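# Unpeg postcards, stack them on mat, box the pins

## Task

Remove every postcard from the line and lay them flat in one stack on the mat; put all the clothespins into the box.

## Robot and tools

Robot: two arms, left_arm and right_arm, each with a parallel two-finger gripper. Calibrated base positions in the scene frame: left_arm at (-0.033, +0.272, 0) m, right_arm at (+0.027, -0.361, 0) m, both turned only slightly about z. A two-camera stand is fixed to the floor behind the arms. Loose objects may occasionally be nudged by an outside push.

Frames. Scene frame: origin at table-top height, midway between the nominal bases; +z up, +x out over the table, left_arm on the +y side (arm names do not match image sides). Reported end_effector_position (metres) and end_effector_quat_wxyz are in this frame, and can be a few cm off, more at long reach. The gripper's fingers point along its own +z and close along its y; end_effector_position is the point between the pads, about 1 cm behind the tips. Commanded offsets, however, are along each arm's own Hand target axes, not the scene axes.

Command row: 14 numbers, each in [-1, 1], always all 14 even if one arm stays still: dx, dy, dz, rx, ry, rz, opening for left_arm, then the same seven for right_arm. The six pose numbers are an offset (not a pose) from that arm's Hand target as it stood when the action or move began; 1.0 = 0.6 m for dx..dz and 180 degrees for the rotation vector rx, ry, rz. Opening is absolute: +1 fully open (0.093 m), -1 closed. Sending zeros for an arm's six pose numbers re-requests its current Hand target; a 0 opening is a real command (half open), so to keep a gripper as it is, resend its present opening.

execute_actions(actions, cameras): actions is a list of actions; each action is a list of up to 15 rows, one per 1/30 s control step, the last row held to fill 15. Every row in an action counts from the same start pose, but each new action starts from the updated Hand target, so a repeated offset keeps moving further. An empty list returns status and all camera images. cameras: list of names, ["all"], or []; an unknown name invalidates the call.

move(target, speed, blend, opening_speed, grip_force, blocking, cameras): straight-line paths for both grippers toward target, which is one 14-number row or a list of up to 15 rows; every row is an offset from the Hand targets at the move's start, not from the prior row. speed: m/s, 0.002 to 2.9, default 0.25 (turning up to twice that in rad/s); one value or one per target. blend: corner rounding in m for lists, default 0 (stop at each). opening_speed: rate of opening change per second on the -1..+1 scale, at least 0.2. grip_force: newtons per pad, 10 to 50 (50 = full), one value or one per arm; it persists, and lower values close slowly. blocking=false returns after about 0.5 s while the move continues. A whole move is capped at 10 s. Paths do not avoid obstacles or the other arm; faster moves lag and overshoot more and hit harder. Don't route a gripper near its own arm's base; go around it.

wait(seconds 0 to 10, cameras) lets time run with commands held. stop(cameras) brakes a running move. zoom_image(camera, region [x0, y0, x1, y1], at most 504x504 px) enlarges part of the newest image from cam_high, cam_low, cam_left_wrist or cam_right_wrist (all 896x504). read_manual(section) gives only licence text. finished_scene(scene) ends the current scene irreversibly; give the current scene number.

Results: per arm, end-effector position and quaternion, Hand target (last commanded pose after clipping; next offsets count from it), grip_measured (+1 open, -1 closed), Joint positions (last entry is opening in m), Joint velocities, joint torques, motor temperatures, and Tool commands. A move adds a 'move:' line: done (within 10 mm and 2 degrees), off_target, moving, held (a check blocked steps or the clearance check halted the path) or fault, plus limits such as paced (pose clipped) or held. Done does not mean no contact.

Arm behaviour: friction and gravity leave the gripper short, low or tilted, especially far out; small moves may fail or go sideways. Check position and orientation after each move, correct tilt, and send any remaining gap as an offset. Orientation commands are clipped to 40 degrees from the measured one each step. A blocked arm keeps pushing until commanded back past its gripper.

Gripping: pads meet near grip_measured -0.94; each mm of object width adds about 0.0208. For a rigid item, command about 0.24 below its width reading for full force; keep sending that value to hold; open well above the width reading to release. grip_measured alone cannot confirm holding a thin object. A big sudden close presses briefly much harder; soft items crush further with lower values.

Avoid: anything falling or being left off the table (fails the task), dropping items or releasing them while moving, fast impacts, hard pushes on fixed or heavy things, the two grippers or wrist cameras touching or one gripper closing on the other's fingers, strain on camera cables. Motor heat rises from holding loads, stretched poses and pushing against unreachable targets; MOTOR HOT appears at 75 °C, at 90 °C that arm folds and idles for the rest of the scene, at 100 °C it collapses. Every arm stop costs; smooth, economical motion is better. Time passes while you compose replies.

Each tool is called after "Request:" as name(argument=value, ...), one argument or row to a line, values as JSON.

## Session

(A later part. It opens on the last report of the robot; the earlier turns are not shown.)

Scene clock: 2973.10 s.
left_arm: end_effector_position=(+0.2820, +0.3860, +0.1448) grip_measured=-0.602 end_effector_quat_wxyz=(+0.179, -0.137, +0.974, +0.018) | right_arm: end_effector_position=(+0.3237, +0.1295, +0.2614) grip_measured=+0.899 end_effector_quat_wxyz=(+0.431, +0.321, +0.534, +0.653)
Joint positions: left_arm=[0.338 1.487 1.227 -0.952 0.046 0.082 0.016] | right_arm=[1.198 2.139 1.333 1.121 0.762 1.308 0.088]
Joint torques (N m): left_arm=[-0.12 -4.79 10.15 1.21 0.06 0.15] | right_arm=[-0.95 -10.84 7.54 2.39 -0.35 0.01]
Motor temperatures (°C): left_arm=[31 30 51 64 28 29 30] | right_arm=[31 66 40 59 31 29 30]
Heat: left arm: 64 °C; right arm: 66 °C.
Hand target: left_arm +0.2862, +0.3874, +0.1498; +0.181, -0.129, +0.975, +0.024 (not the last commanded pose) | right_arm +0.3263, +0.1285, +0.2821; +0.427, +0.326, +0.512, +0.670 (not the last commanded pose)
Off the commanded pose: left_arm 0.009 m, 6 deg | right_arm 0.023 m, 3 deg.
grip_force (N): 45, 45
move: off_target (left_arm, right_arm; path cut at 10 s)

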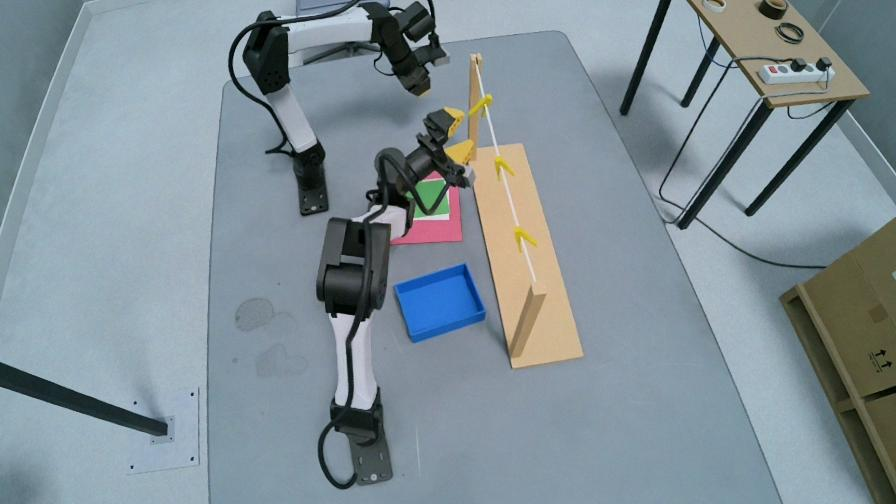

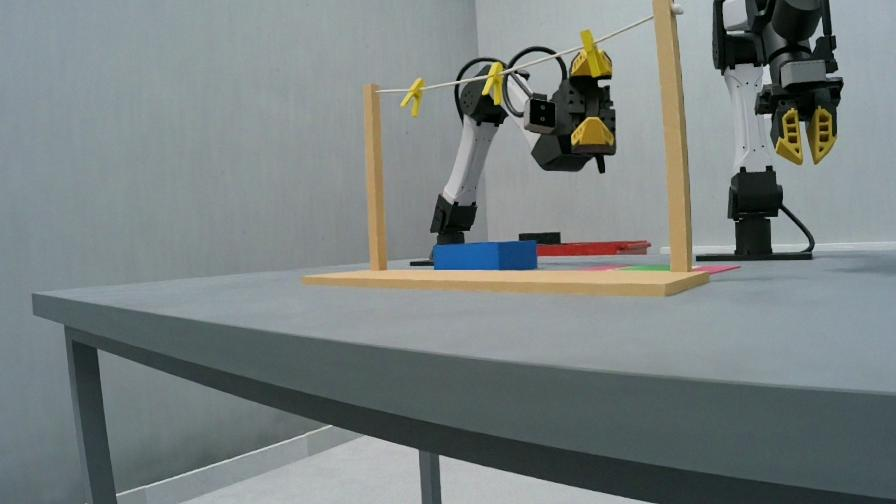

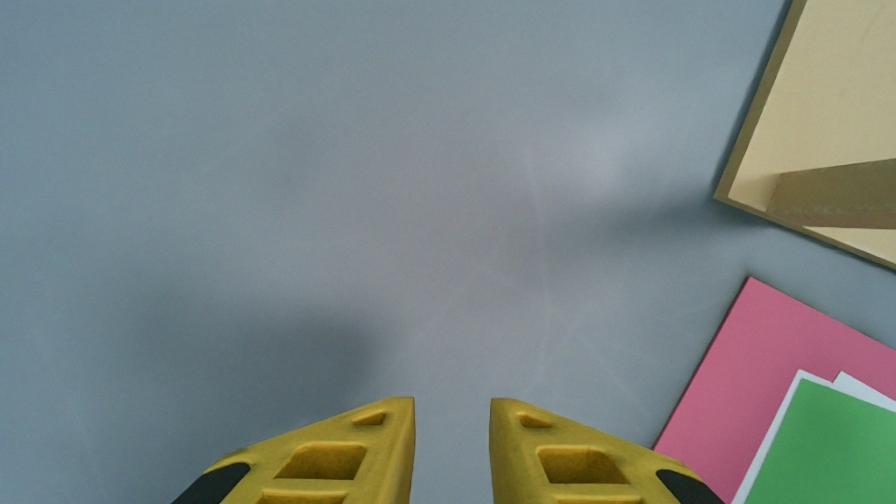

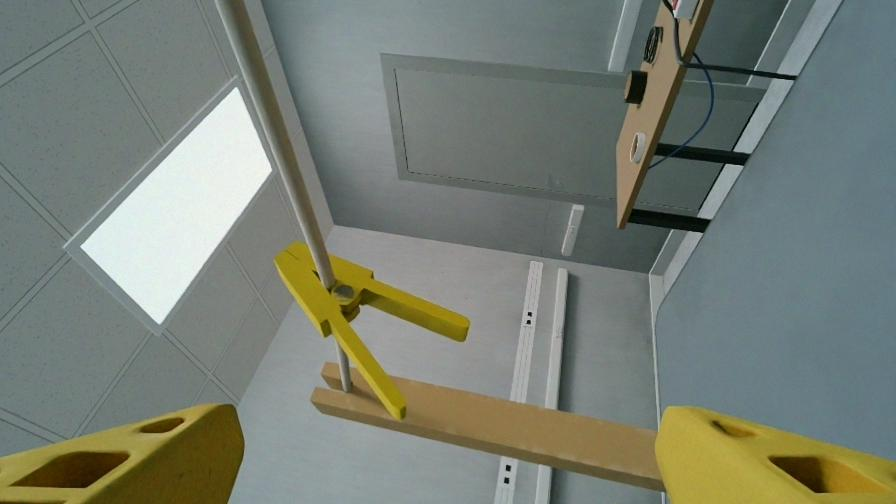

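Request:
move(
  target=[0,0,0,0,0,0,-0.6,0,0,0.045,0,0,0,0.9],
  speed=0.05,
  cameras=["cam_low","cam_right_wrist"],
)

Scene clock: 3011.80 s.
left_arm: end_effector_position=(+0.2819, +0.3860, +0.1447) grip_measured=-0.602 end_effector_quat_wxyz=(+0.179, -0.137, +0.974, +0.018) | right_arm: end_effector_position=(+0.3472, +0.1370, +0.2812) grip_measured=+0.899 end_effector_quat_wxyz=(+0.430, +0.325, +0.522, +0.661)
Joint positions: left_arm=[0.338 1.487 1.227 -0.953 0.046 0.082 0.016] | right_arm=[1.156 2.166 1.449 1.047 0.725 1.327 0.088]
Joint torques (N m): left_arm=[-0.39 -4.4 10 1.14 0.08 0.04] | right_arm=[-0.73 -9.5 7.84 2.31 -0.35 0]
Motor temperatures (°C): left_arm=[31 32 58 56 28 29 30] | right_arm=[31 65 41 56 31 29 30]
Heat: left arm: 58 °C; right arm: 65 °C.
Hand target: left_arm +0.2862, +0.3874, +0.1498; +0.181, -0.129, +0.975, +0.024 | right_arm +0.3500, +0.1395, +0.2892; +0.427, +0.327, +0.512, +0.670
Off the commanded pose: left_arm 0.007 m, 1 deg | right_arm 0.009 m, 2 deg.
grip_force (N): 45, 45
move: done
Images, in order (width x height): cam_low 896x504, cam_right_wrist 896x504.

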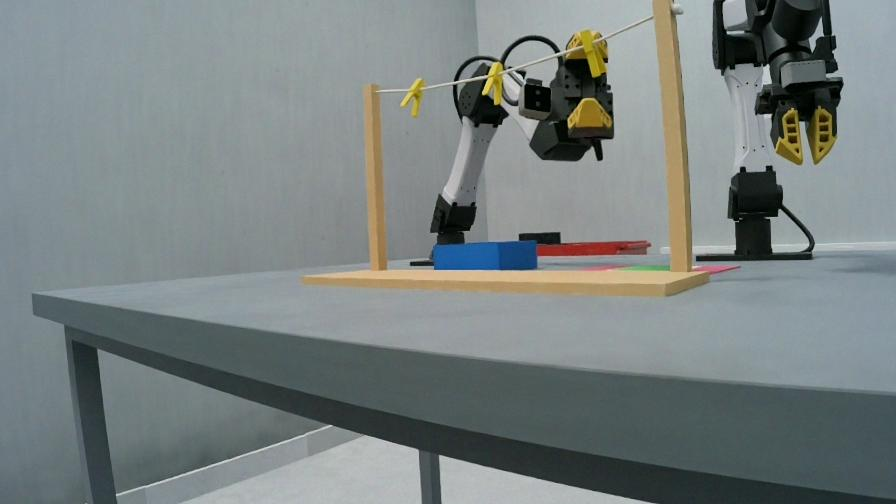

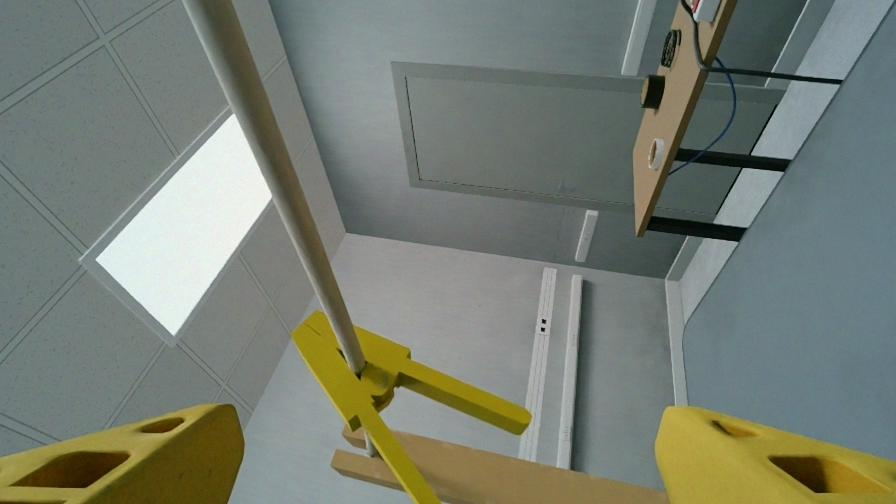

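Request:
move(
  target=[0,0,0,0,0,0,-0.6,0,0.036,0,0,0,0,0.308],
  speed=0.02,
  opening_speed=0.5,
  cameras=["cam_low","cam_right_wrist"],
)

Request:
move(
  target=[0,0,0,0,0,0,-0.6,0,0,-0.025,0,0,0,-0.316],
  speed=0.02,
  opening_speed=0.5,
  cameras=["cam_low","cam_right_wrist"],
)

Scene clock: 3034.63 s.
left_arm: end_effector_position=(+0.2819, +0.3860, +0.1447) grip_measured=-0.602 end_effector_quat_wxyz=(+0.179, -0.137, +0.974, +0.018) | right_arm: end_effector_position=(+0.3485, +0.1405, +0.2745) grip_measured=+0.310 end_effector_quat_wxyz=(+0.432, +0.322, +0.540, +0.647)
Joint positions: left_arm=[0.338 1.487 1.227 -0.953 0.046 0.082 0.016] | right_arm=[1.156 2.166 1.457 0.994 0.724 1.328 0.06]
Joint torques (N m): left_arm=[-0.13 -4.74 10.1 1.23 0.08 0.15] | right_arm=[0.05 -13.42 7.88 2.35 -0.23 -0.04]
Motor temperatures (°C): left_arm=[31 33 60 54 28 29 30] | right_arm=[31 62 42 54 31 29 30]
Heat: left arm: 60 °C; right arm: 62 °C.
Hand target: left_arm +0.2862, +0.3874, +0.1498; +0.181, -0.129, +0.975, +0.024 | right_arm +0.3449, +0.1371, +0.3099; +0.427, +0.327, +0.512, +0.670
Off the commanded pose: left_arm 0.007 m, 1 deg | right_arm 0.036 m, 4 deg.
grip_force (N): 45, 45
move: off_target (right_arm)
Images, in order (width x height): cam_low 896x504, cam_right_wrist 896x504.

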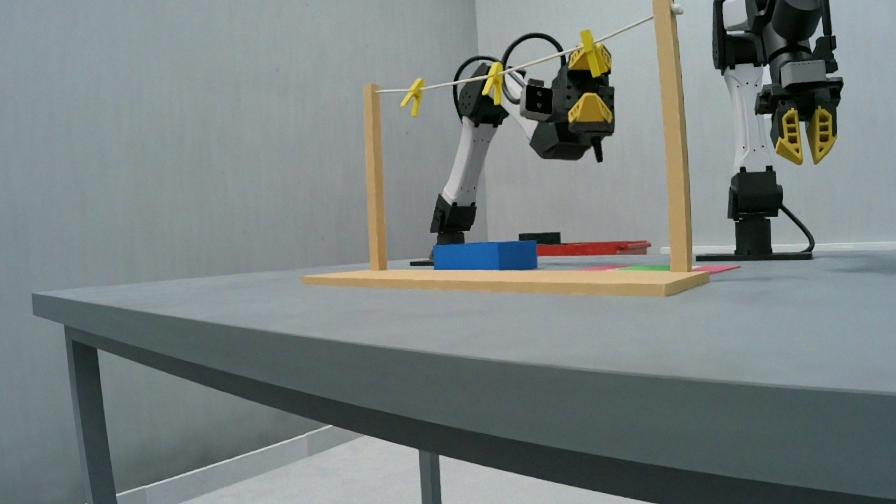

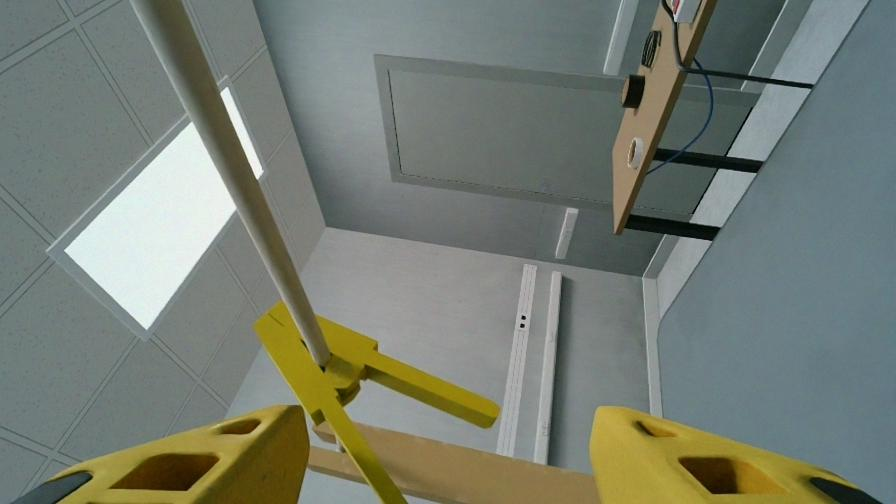

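Scene clock: 3036.10 s.
left_arm: end_effector_position=(+0.2819, +0.3860, +0.1447) grip_measured=-0.602 end_effector_quat_wxyz=(+0.179, -0.137, +0.974, +0.018) | right_arm: end_effector_position=(+0.3371, +0.1417, +0.2835) grip_measured=-0.314 end_effector_quat_wxyz=(+0.425, +0.318, +0.537, +0.656)
Joint positions: left_arm=[0.338 1.487 1.227 -0.953 0.046 0.082 0.016] | right_arm=[1.175 2.14 1.443 0.997 0.724 1.328 0.03]
Joint torques (N m): left_arm=[-0.03 -4.66 9.98 1.17 0.07 0.07] | right_arm=[0.29 -13.08 4.75 2.73 0.01 -0.14]
Motor temperatures (°C): left_arm=[31 33 60 54 28 29 30] | right_arm=[31 62 42 54 31 29 30]
Heat: left arm: 60 °C; right arm: 62 °C.
Hand target: left_arm +0.2862, +0.3874, +0.1498; +0.181, -0.129, +0.975, +0.024 | right_arm +0.3317, +0.1310, +0.3060; +0.427, +0.327, +0.512, +0.670
Off the commanded pose: left_arm 0.007 m, 1 deg | right_arm 0.025 m, 3 deg.
grip_force (N): 45, 45
move: off_target (right_arm)
Images, in order (width x height): cam_low 896x504, cam_right_wrist 896x504.

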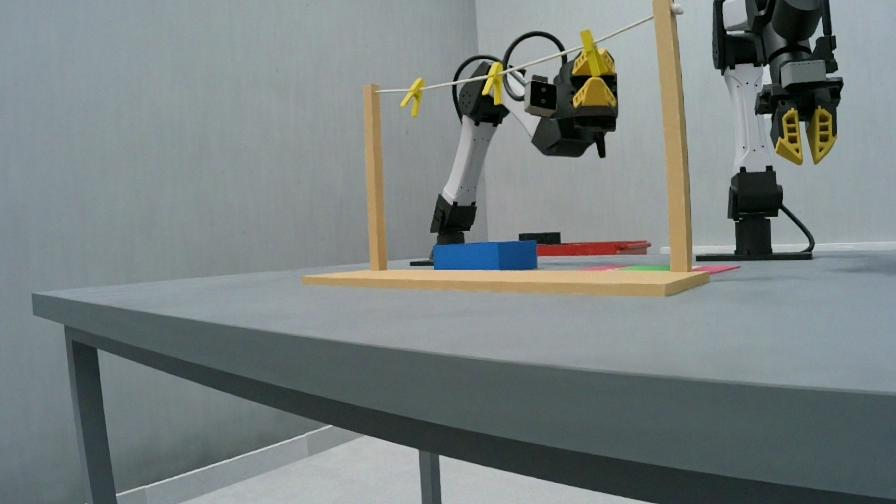

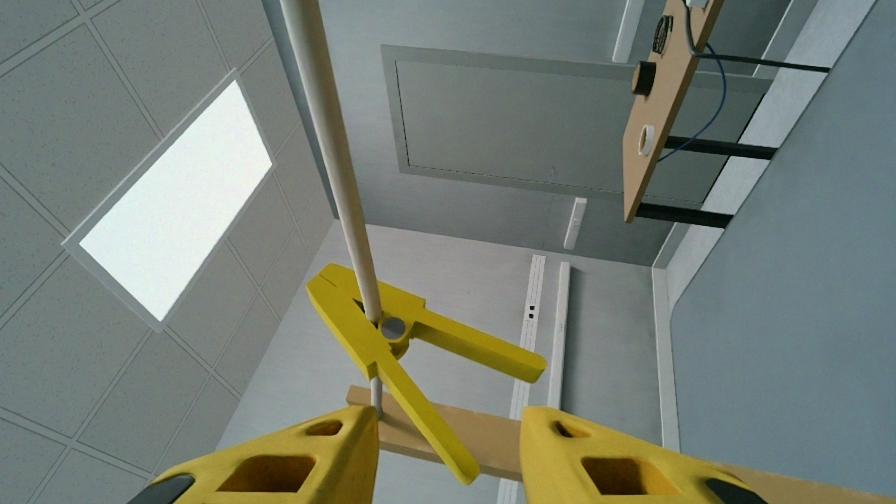

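Request:
move(
  target=[0,0,0,0,0,0,-0.6,0,0.03,-0.01,0,0,0,0.85],
  speed=0.03,
  opening_speed=1.0,
  cameras=["cam_right_wrist"],
)

Scene clock: 3062.20 s.
left_arm: end_effector_position=(+0.2819, +0.3860, +0.1447) grip_measured=-0.602 end_effector_quat_wxyz=(+0.179, -0.137, +0.974, +0.018) | right_arm: end_effector_position=(+0.3266, +0.1356, +0.3070) grip_measured=+0.849 end_effector_quat_wxyz=(+0.423, +0.320, +0.524, +0.666)
Joint positions: left_arm=[0.338 1.487 1.227 -0.953 0.046 0.082 0.016] | right_arm=[1.191 2.089 1.433 0.994 0.74 1.319 0.086]
Joint torques (N m): left_arm=[-0.23 -4.56 10.15 1.22 0.1 0.12] | right_arm=[0.29 -12.62 4.81 2.3 -0.01 -0.15]
Motor temperatures (°C): left_arm=[31 33 62 52 28 29 30] | right_arm=[31 67 40 52 31 29 30]
Heat: left arm: 62 °C; right arm: 67 °C.
Hand target: left_arm +0.2862, +0.3874, +0.1498; +0.181, -0.129, +0.975, +0.024 | right_arm +0.3222, +0.1266, +0.3218; +0.427, +0.327, +0.512, +0.670
Off the commanded pose: left_arm 0.007 m, 1 deg | right_arm 0.018 m, 2 deg.
grip_force (N): 45, 45
move: off_target (right_arm)
Images, in order (width x height): cam_right_wrist 896x504.

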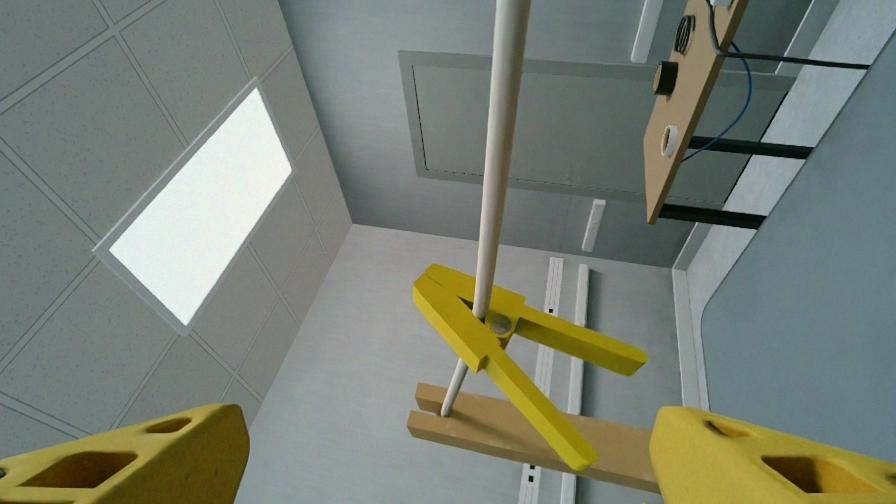

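Request:
move(
  target=[0,0,0,0,0,0,-0.6,0,-0.042,0.0,0,0,0,0.9],
  speed=0.03,
  opening_speed=1.0,
  cameras=["cam_right_wrist"],
)

Scene clock: 3076.10 s.
left_arm: end_effector_position=(+0.2819, +0.3860, +0.1447) grip_measured=-0.602 end_effector_quat_wxyz=(+0.179, -0.137, +0.974, +0.018) | right_arm: end_effector_position=(+0.3259, +0.1336, +0.2999) grip_measured=+0.899 end_effector_quat_wxyz=(+0.423, +0.320, +0.523, +0.667)
Joint positions: left_arm=[0.338 1.487 1.227 -0.953 0.046 0.082 0.016] | right_arm=[1.191 2.095 1.409 1.03 0.74 1.319 0.088]
Joint torques (N m): left_arm=[-0.01 -4.64 10.19 1.14 0.06 0.11] | right_arm=[-0.68 -9.09 4.77 2.71 -0.12 -0.09]
Motor temperatures (°C): left_arm=[31 33 62 51 28 29 30] | right_arm=[31 70 39 51 31 29 30]
Heat: left arm: 62 °C; right arm: 70 °C.
Hand target: left_arm +0.2862, +0.3874, +0.1498; +0.181, -0.129, +0.975, +0.024 | right_arm +0.3282, +0.1293, +0.2976; +0.427, +0.327, +0.512, +0.670
Off the commanded pose: left_arm 0.007 m, 1 deg | right_arm 0.005 m, 1 deg.
grip_force (N): 45, 45
move: done
Images, in order (width x height): cam_right_wrist 896x504.

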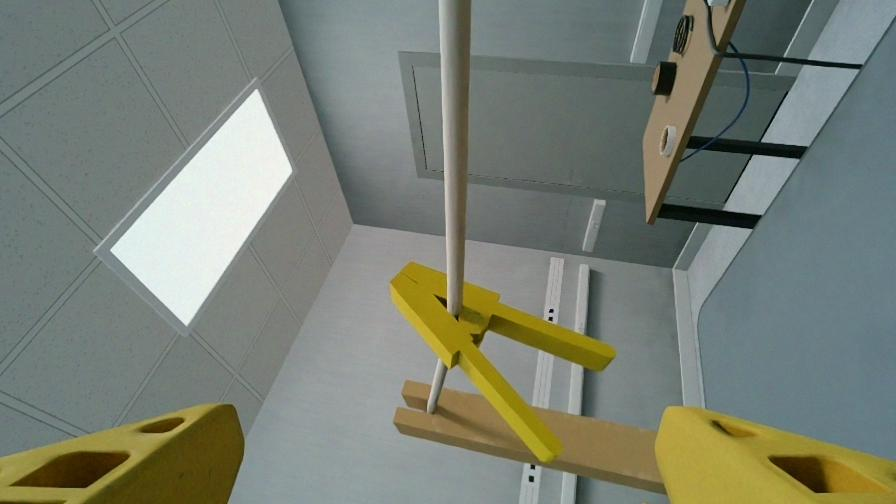

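Request:
move(
  target=[0,0,0,0,0,0,-0.6,0,-0.004,0.047,0,0,0,0.9],
  speed=0.04,
  cameras=["cam_right_wrist","cam_low"],
)

Scene clock: 3082.63 s.
left_arm: end_effector_position=(+0.2819, +0.3860, +0.1447) grip_measured=-0.602 end_effector_quat_wxyz=(+0.179, -0.137, +0.974, +0.018) | right_arm: end_effector_position=(+0.3503, +0.1390, +0.2951) grip_measured=+0.899 end_effector_quat_wxyz=(+0.429, +0.325, +0.522, +0.662)
Joint positions: left_arm=[0.338 1.487 1.227 -0.953 0.046 0.082 0.016] | right_arm=[1.151 2.153 1.488 0.996 0.719 1.33 0.088]
Joint torques (N m): left_arm=[-0.03 -4.83 9.94 1.21 0.09 0.12] | right_arm=[-0.81 -9.48 7.95 2.29 -0.34 0.01]
Motor temperatures (°C): left_arm=[31 33 62 51 28 29 30] | right_arm=[31 67 39 52 31 29 30]
Heat: left arm: 62 °C; right arm: 67 °C.
Hand target: left_arm +0.2862, +0.3874, +0.1498; +0.181, -0.129, +0.975, +0.024 | right_arm +0.3535, +0.1412, +0.3026; +0.427, +0.326, +0.512, +0.670
Off the commanded pose: left_arm 0.007 m, 1 deg | right_arm 0.008 m, 2 deg.
grip_force (N): 45, 45
move: done
Images, in order (width x height): cam_low 896x504, cam_right_wrist 896x504.

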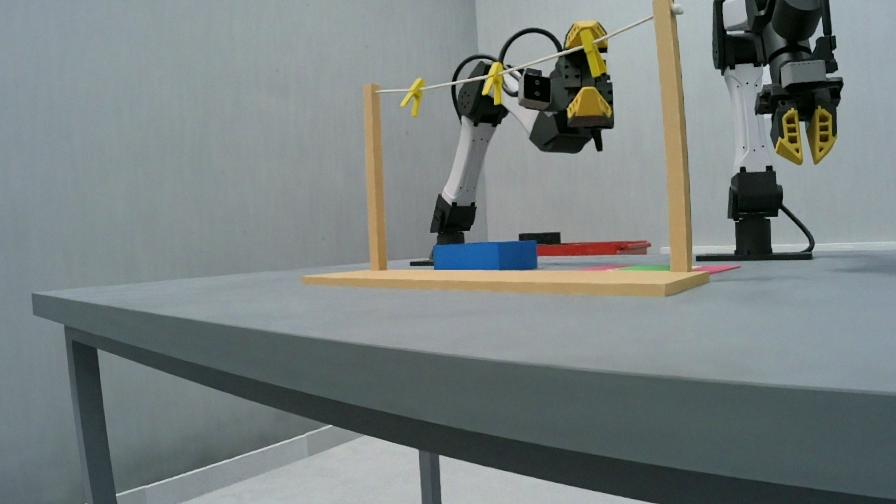

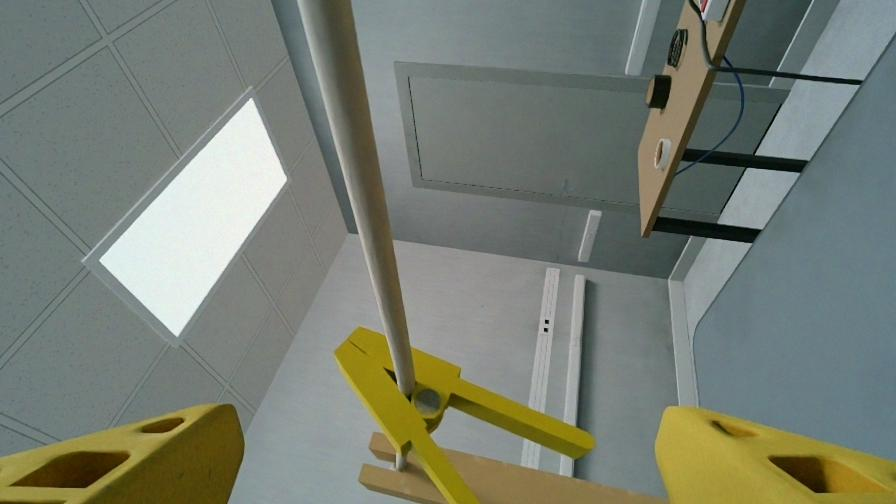

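Request:
move(
  target=[0,0,0,0,0,0,-0.6,0,0.01,0.0,0,0,0,-0.108],
  speed=0.03,
  opening_speed=0.6,
  cameras=["cam_right_wrist"],
)

Scene clock: 3092.17 s.
left_arm: end_effector_position=(+0.2819, +0.3860, +0.1447) grip_measured=-0.602 end_effector_quat_wxyz=(+0.179, -0.137, +0.974, +0.018) | right_arm: end_effector_position=(+0.3507, +0.1400, +0.2919) grip_measured=-0.106 end_effector_quat_wxyz=(+0.430, +0.324, +0.528, +0.657)
Joint positions: left_arm=[0.338 1.487 1.227 -0.953 0.046 0.082 0.016] | right_arm=[1.151 2.153 1.488 0.979 0.719 1.33 0.04]
Joint torques (N m): left_arm=[-0.24 -4.57 10.21 1.23 0.07 0.16] | right_arm=[-0.57 -10.58 8.13 2.33 -0.31 0]
Motor temperatures (°C): left_arm=[31 33 63 50 28 29 30] | right_arm=[31 64 40 51 31 29 30]
Heat: left arm: 63 °C; right arm: 64 °C.
Hand target: left_arm +0.2862, +0.3874, +0.1498; +0.181, -0.129, +0.975, +0.024 | right_arm +0.3521, +0.1404, +0.3084; +0.427, +0.327, +0.512, +0.670
Off the commanded pose: left_arm 0.007 m, 1 deg | right_arm 0.016 m, 2 deg.
grip_force (N): 45, 45
move: off_target (right_arm)
Images, in order (width x height): cam_right_wrist 896x504.

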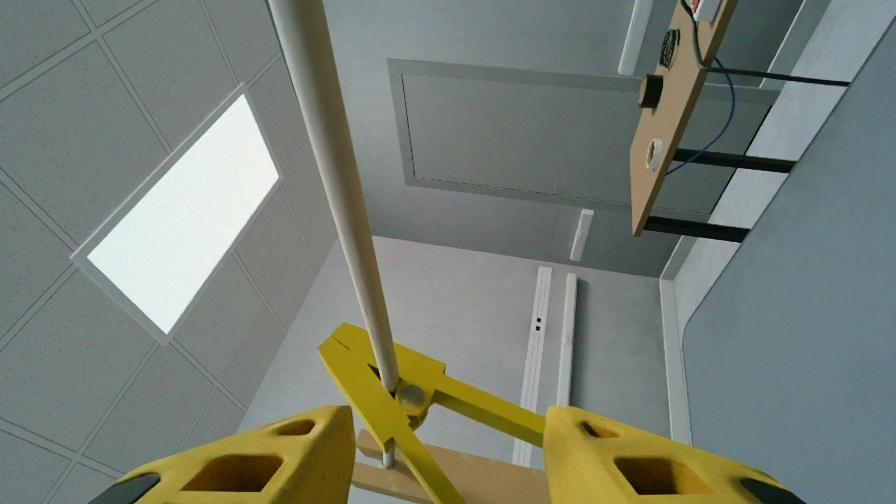

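Request:
move(
  target=[0,0,0,0,0,0,-0.6,0,0.0,-0.035,0,0,0,-0.316],
  speed=0.03,
  opening_speed=0.4,
  cameras=["cam_right_wrist","cam_low"],
)

Scene clock: 3114.07 s.
left_arm: end_effector_position=(+0.2819, +0.3860, +0.1447) grip_measured=-0.602 end_effector_quat_wxyz=(+0.179, -0.137, +0.974, +0.018) | right_arm: end_effector_position=(+0.3387, +0.1434, +0.2784) grip_measured=-0.314 end_effector_quat_wxyz=(+0.425, +0.317, +0.539, +0.655)
Joint positions: left_arm=[0.338 1.487 1.227 -0.953 0.046 0.082 0.016] | right_arm=[1.172 2.153 1.446 1.002 0.721 1.33 0.03]
Joint torques (N m): left_arm=[-0.18 -4.53 9.92 1.24 0.08 0.11] | right_arm=[0.2 -13.34 4.75 2.75 0.02 -0.15]
Motor temperatures (°C): left_arm=[31 33 63 49 28 29 30] | right_arm=[31 61 41 50 31 29 30]
Heat: left arm: 63 °C; right arm: 61 °C.
Hand target: left_arm +0.2862, +0.3874, +0.1498; +0.181, -0.129, +0.975, +0.024 | right_arm +0.3336, +0.1320, +0.3028; +0.427, +0.327, +0.512, +0.670
Off the commanded pose: left_arm 0.007 m, 1 deg | right_arm 0.027 m, 4 deg.
grip_force (N): 45, 45
move: off_target (right_arm)
Images, in order (width x height): cam_low 896x504, cam_right_wrist 896x504.

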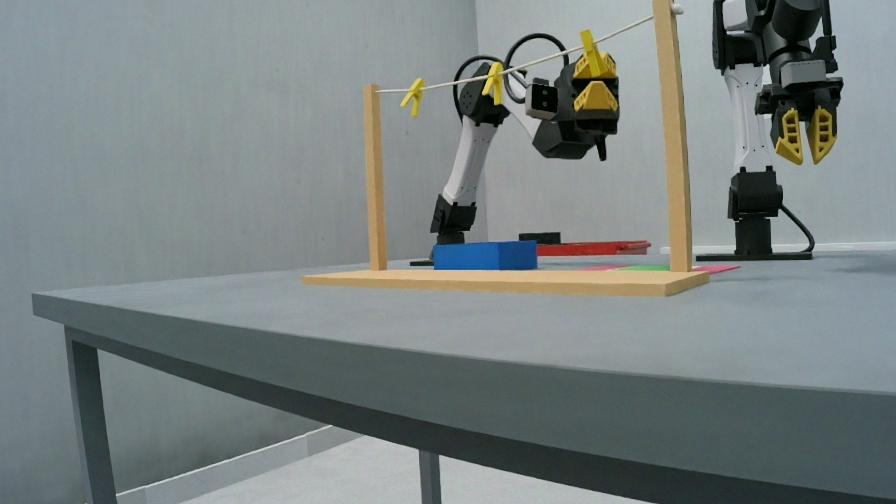

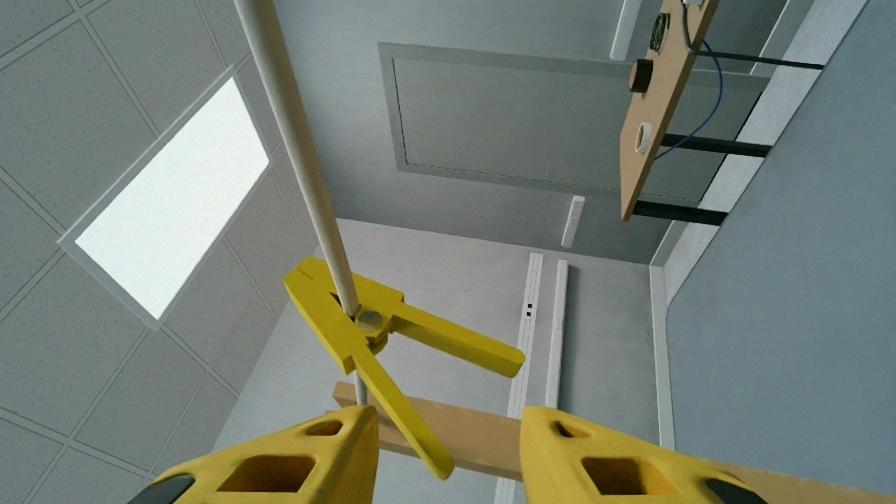

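Request:
move(
  target=[0,0,0,0,0,0,-0.6,0,0.035,-0.017,0,0,0,1.0],
  speed=0.04,
  opening_speed=2.0,
  cameras=["cam_right_wrist"],
)

Scene clock: 3131.93 s.
left_arm: end_effector_position=(+0.2819, +0.3860, +0.1447) grip_measured=-0.602 end_effector_quat_wxyz=(+0.179, -0.137, +0.974, +0.018) | right_arm: end_effector_position=(+0.3238, +0.1347, +0.3056) grip_measured=+1.000 end_effector_quat_wxyz=(+0.423, +0.319, +0.526, +0.665)
Joint positions: left_arm=[0.338 1.487 1.227 -0.953 0.046 0.082 0.016] | right_arm=[1.196 2.083 1.42 1 0.743 1.317 0.093]
Joint torques (N m): left_arm=[-0.21 -4.45 10.11 1.19 0.01 0.11] | right_arm=[0.23 -12.45 4.79 2.35 -0.02 -0.15]
Motor temperatures (°C): left_arm=[31 33 63 48 28 29 30] | right_arm=[31 64 40 51 31 29 30]
Heat: left arm: 63 °C; right arm: 64 °C.
Hand target: left_arm +0.2862, +0.3874, +0.1498; +0.181, -0.129, +0.975, +0.024 | right_arm +0.3198, +0.1254, +0.3205; +0.427, +0.327, +0.512, +0.670
Off the commanded pose: left_arm 0.007 m, 1 deg | right_arm 0.018 m, 2 deg.
grip_force (N): 45, 45
move: off_target (right_arm)
Images, in order (width x height): cam_right_wrist 896x504.

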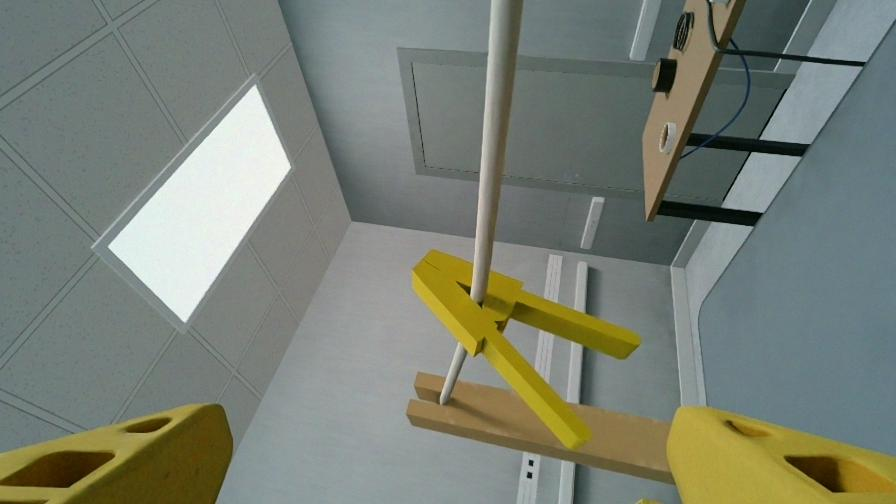

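Request:
move(
  target=[0,0,0,0,0,0,-0.6,0,0.006,0.05,0,0,0,1.0],
  speed=0.04,
  cameras=["cam_right_wrist"],
)

Scene clock: 3138.73 s.
left_arm: end_effector_position=(+0.2819, +0.3860, +0.1447) grip_measured=-0.602 end_effector_quat_wxyz=(+0.179, -0.137, +0.974, +0.018) | right_arm: end_effector_position=(+0.3422, +0.1355, +0.3245) grip_measured=+1.000 end_effector_quat_wxyz=(+0.429, +0.325, +0.521, +0.662)
Joint positions: left_arm=[0.338 1.487 1.227 -0.953 0.046 0.082 0.016] | right_arm=[1.164 2.091 1.511 0.916 0.731 1.323 0.093]
Joint torques (N m): left_arm=[-0.12 -4.79 10.32 1.16 0.12 0.12] | right_arm=[-0.77 -9.26 7.99 2.25 -0.34 0.02]
Motor temperatures (°C): left_arm=[31 33 64 48 28 29 30] | right_arm=[31 66 40 50 31 29 30]
Heat: left arm: 64 °C; right arm: 66 °C.
Hand target: left_arm +0.2862, +0.3874, +0.1498; +0.181, -0.129, +0.975, +0.024 | right_arm +0.3451, +0.1373, +0.3318; +0.427, +0.327, +0.512, +0.670
Off the commanded pose: left_arm 0.007 m, 1 deg | right_arm 0.008 m, 1 deg.
grip_force (N): 45, 45
move: done
Images, in order (width x height): cam_right_wrist 896x504.

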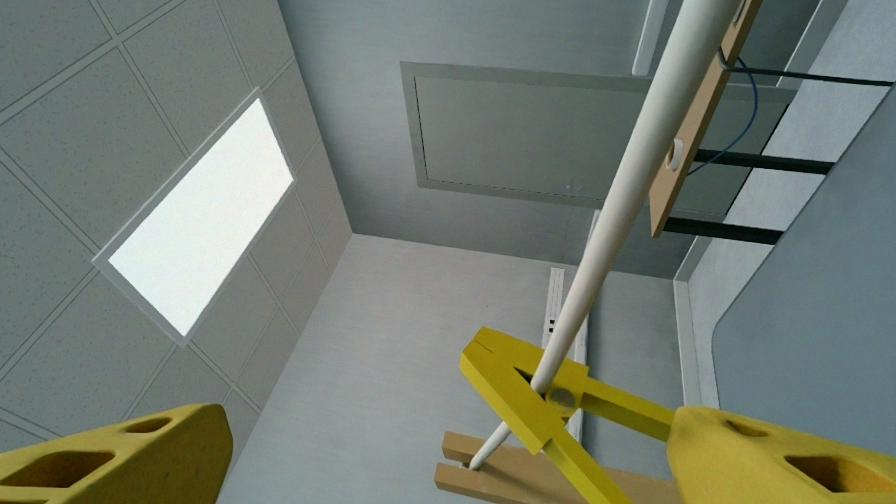

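Request:
move(
  target=[
    [0,0,0,0,0,0,-0.6,0,-0.008,-0.055,0,0,0,1.0],
    [0,0,0,0,0,0,-0.6,0,-0.028,-0.03,0,0,0,1.0],
    [0,0,0,0,0,0,-0.6,0,-0.024,0.004,0,0,0,1.0],
  ],
  speed=0.05,
  cameras=["cam_right_wrist"],
)

Scene clock: 3157.20 s.
left_arm: end_effector_position=(+0.2819, +0.3860, +0.1447) grip_measured=-0.602 end_effector_quat_wxyz=(+0.179, -0.137, +0.974, +0.018) | right_arm: end_effector_position=(+0.3483, +0.1373, +0.3108) grip_measured=+1.000 end_effector_quat_wxyz=(+0.430, +0.325, +0.522, +0.661)
Joint positions: left_arm=[0.338 1.487 1.227 -0.953 0.046 0.082 0.016] | right_arm=[1.154 2.123 1.506 0.949 0.723 1.327 0.093]
Joint torques (N m): left_arm=[-0.16 -4.59 10.11 1.16 0.03 0.15] | right_arm=[-0.68 -9.36 8.05 2.29 -0.32 0.02]
Motor temperatures (°C): left_arm=[31 34 64 47 28 29 30] | right_arm=[31 64 41 50 31 29 30]
Heat: left arm: 64 °C; right arm: 64 °C.
Hand target: left_arm +0.2862, +0.3874, +0.1498; +0.181, -0.129, +0.975, +0.024 | right_arm +0.3508, +0.1398, +0.3184; +0.427, +0.327, +0.512, +0.670
Off the commanded pose: left_arm 0.007 m, 1 deg | right_arm 0.008 m, 2 deg.
grip_force (N): 45, 45
move: done
Images, in order (width x height): cam_right_wrist 896x504.

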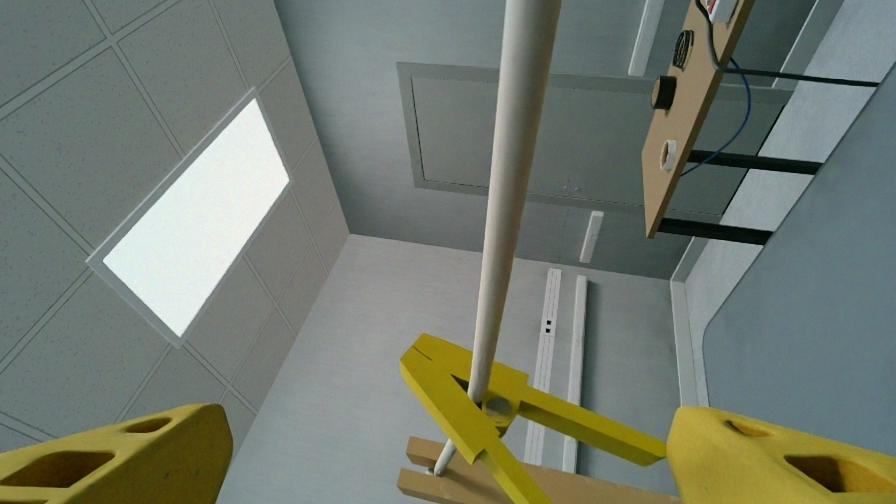

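Request:
move(
  target=[0,0,0,0,0,0,-0.6,0,0,0,0,0,0,-0.2],
  speed=0.03,
  opening_speed=0.5,
  cameras=["cam_right_wrist","cam_low"],
)

Scene clock: 3164.53 s.
left_arm: end_effector_position=(+0.2819, +0.3860, +0.1447) grip_measured=-0.602 end_effector_quat_wxyz=(+0.179, -0.137, +0.974, +0.018) | right_arm: end_effector_position=(+0.3483, +0.1374, +0.3108) grip_measured=-0.198 end_effector_quat_wxyz=(+0.430, +0.325, +0.522, +0.661)
Joint positions: left_arm=[0.338 1.487 1.227 -0.953 0.046 0.082 0.016] | right_arm=[1.154 2.123 1.506 0.949 0.723 1.327 0.036]
Joint torques (N m): left_arm=[-0.43 -4.66 10.13 1.23 0.06 0.09] | right_arm=[-0.69 -9.36 8.05 2.28 -0.34 0.02]
Motor temperatures (°C): left_arm=[31 34 64 47 28 29 30] | right_arm=[31 64 40 50 31 29 30]
Heat: left arm: 64 °C; right arm: 64 °C.
Hand target: left_arm +0.2862, +0.3874, +0.1498; +0.181, -0.129, +0.975, +0.024 | right_arm +0.3508, +0.1398, +0.3185; +0.427, +0.327, +0.512, +0.670
Off the commanded pose: left_arm 0.007 m, 1 deg | right_arm 0.008 m, 2 deg.
grip_force (N): 45, 45
move: done
Images, in order (width x height): cam_low 896x504, cam_right_wrist 896x504.

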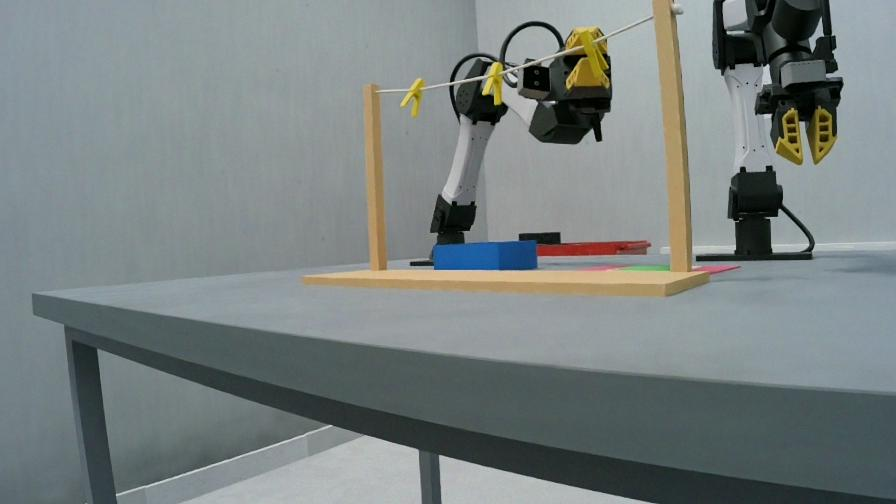

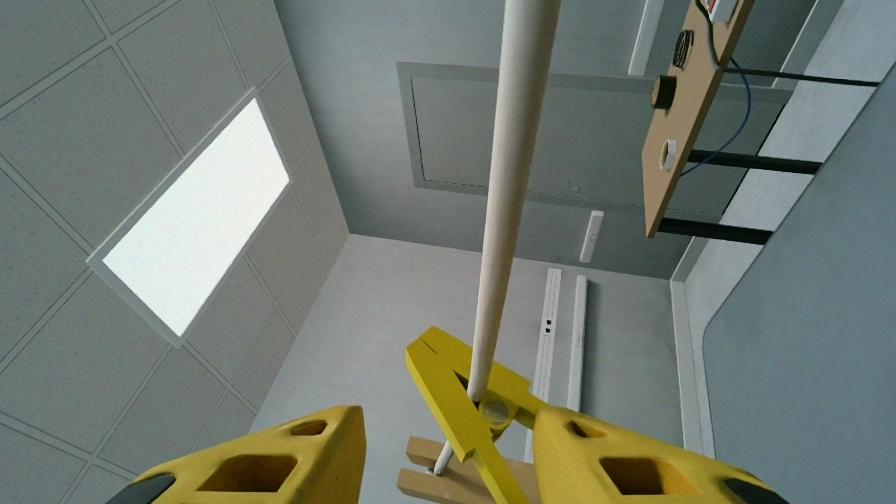

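Request:
zoom_image(
  camera="cam_right_wrist",
  region=[340, 300, 640, 504],
)

Request:
zoom_image(
  camera="cam_low",
  region=[520, 0, 680, 160],
)

Scaled by 1.680.

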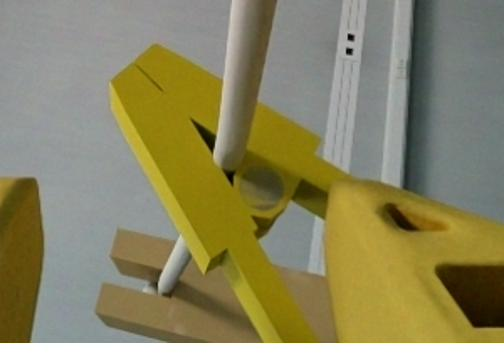

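Scaled by 3.150.

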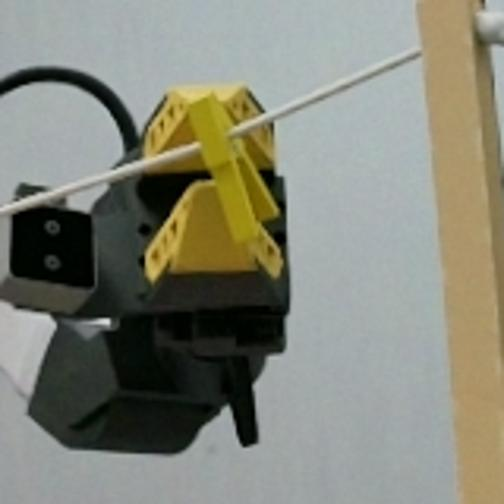

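Request:
move(
  target=[0,0,0,0,0,0,-0.6,0,0,-0.03,0,0,0,1.0],
  speed=0.05,
  opening_speed=2.0,
  cameras=["cam_right_wrist"],
)

Request:
move(
  target=[0,0,0,0,0,0,-0.6,0,0,0.065,0,0,0,1.0],
  speed=0.04,
  cameras=["cam_right_wrist","cam_low"],
)

Scene clock: 3201.73 s.
left_arm: end_effector_position=(+0.2819, +0.3860, +0.1447) grip_measured=-0.602 end_effector_quat_wxyz=(+0.179, -0.137, +0.974, +0.018) | right_arm: end_effector_position=(+0.3385, +0.1410, +0.2981) grip_measured=+1.000 end_effector_quat_wxyz=(+0.425, +0.319, +0.533, +0.658)
Joint positions: left_arm=[0.338 1.487 1.227 -0.953 0.046 0.082 0.016] | right_arm=[1.172 2.123 1.469 0.963 0.723 1.327 0.093]
Joint torques (N m): left_arm=[-0.13 -4.52 10.15 1.17 0.06 0.11] | right_arm=[0.09 -12.01 4.9 2.72 -0.04 -0.11]
Motor temperatures (°C): left_arm=[31 34 64 45 28 29 30] | right_arm=[31 65 41 48 31 29 30]
Heat: left arm: 64 °C; right arm: 65 °C.
Hand target: left_arm +0.2862, +0.3874, +0.1498; +0.181, -0.129, +0.975, +0.024 | right_arm +0.3348, +0.1325, +0.3137; +0.427, +0.326, +0.512, +0.670
Off the commanded pose: left_arm 0.007 m, 1 deg | right_arm 0.018 m, 3 deg.
grip_force (N): 45, 45
move: off_target (right_arm)
Images, in order (width x height): cam_right_wrist 896x504.

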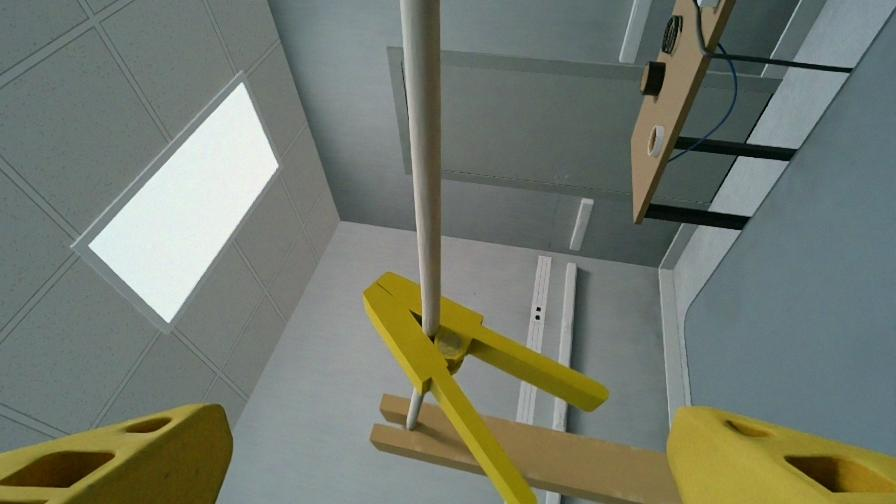

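Scene clock: 3203.23 s.
left_arm: end_effector_position=(+0.2819, +0.3860, +0.1447) grip_measured=-0.602 end_effector_quat_wxyz=(+0.179, -0.137, +0.974, +0.018) | right_arm: end_effector_position=(+0.3655, +0.1465, +0.3171) grip_measured=+1.000 end_effector_quat_wxyz=(+0.429, +0.325, +0.521, +0.662)
Joint positions: left_arm=[0.338 1.487 1.227 -0.953 0.046 0.082 0.016] | right_arm=[1.127 2.169 1.607 0.889 0.696 1.34 0.093]
Joint torques (N m): left_arm=[-0.2 -4.62 10.26 1.21 0.06 0.11] | right_arm=[-0.85 -9.73 8.24 2.27 -0.33 0.02]
Motor temperatures (°C): left_arm=[31 34 65 45 28 29 30] | right_arm=[31 64 41 48 31 29 30]
Heat: left arm: 65 °C; right arm: 64 °C.
Hand target: left_arm +0.2862, +0.3874, +0.1498; +0.181, -0.129, +0.975, +0.024 | right_arm +0.3690, +0.1483, +0.3242; +0.427, +0.327, +0.512, +0.670
Off the commanded pose: left_arm 0.007 m, 1 deg | right_arm 0.008 m, 1 deg.
grip_force (N): 45, 45
move: done
Images, in order (width x height): cam_low 896x504, cam_right_wrist 896x504.

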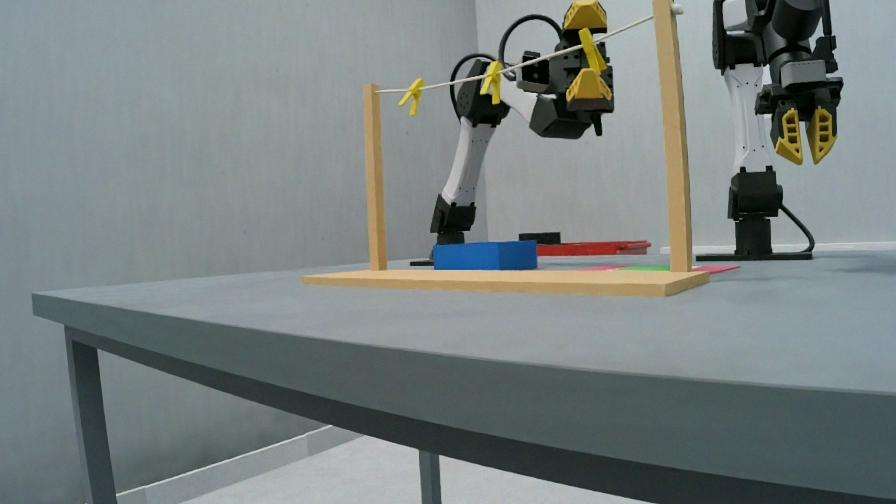

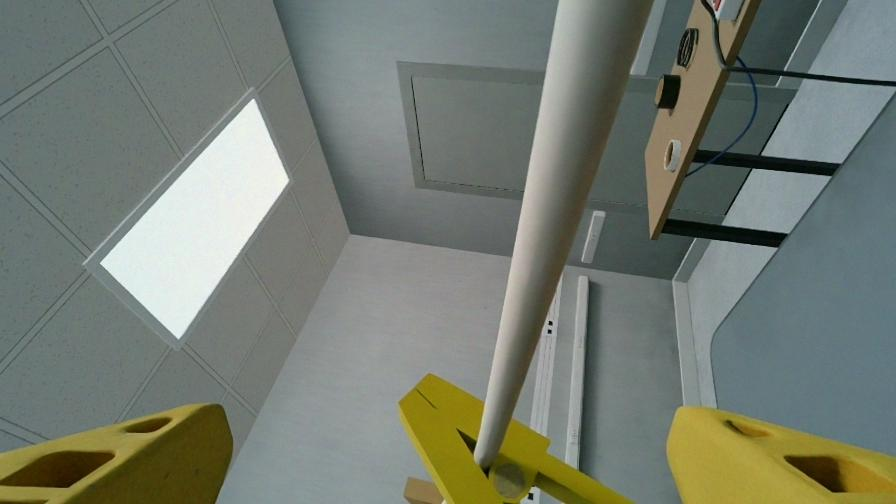

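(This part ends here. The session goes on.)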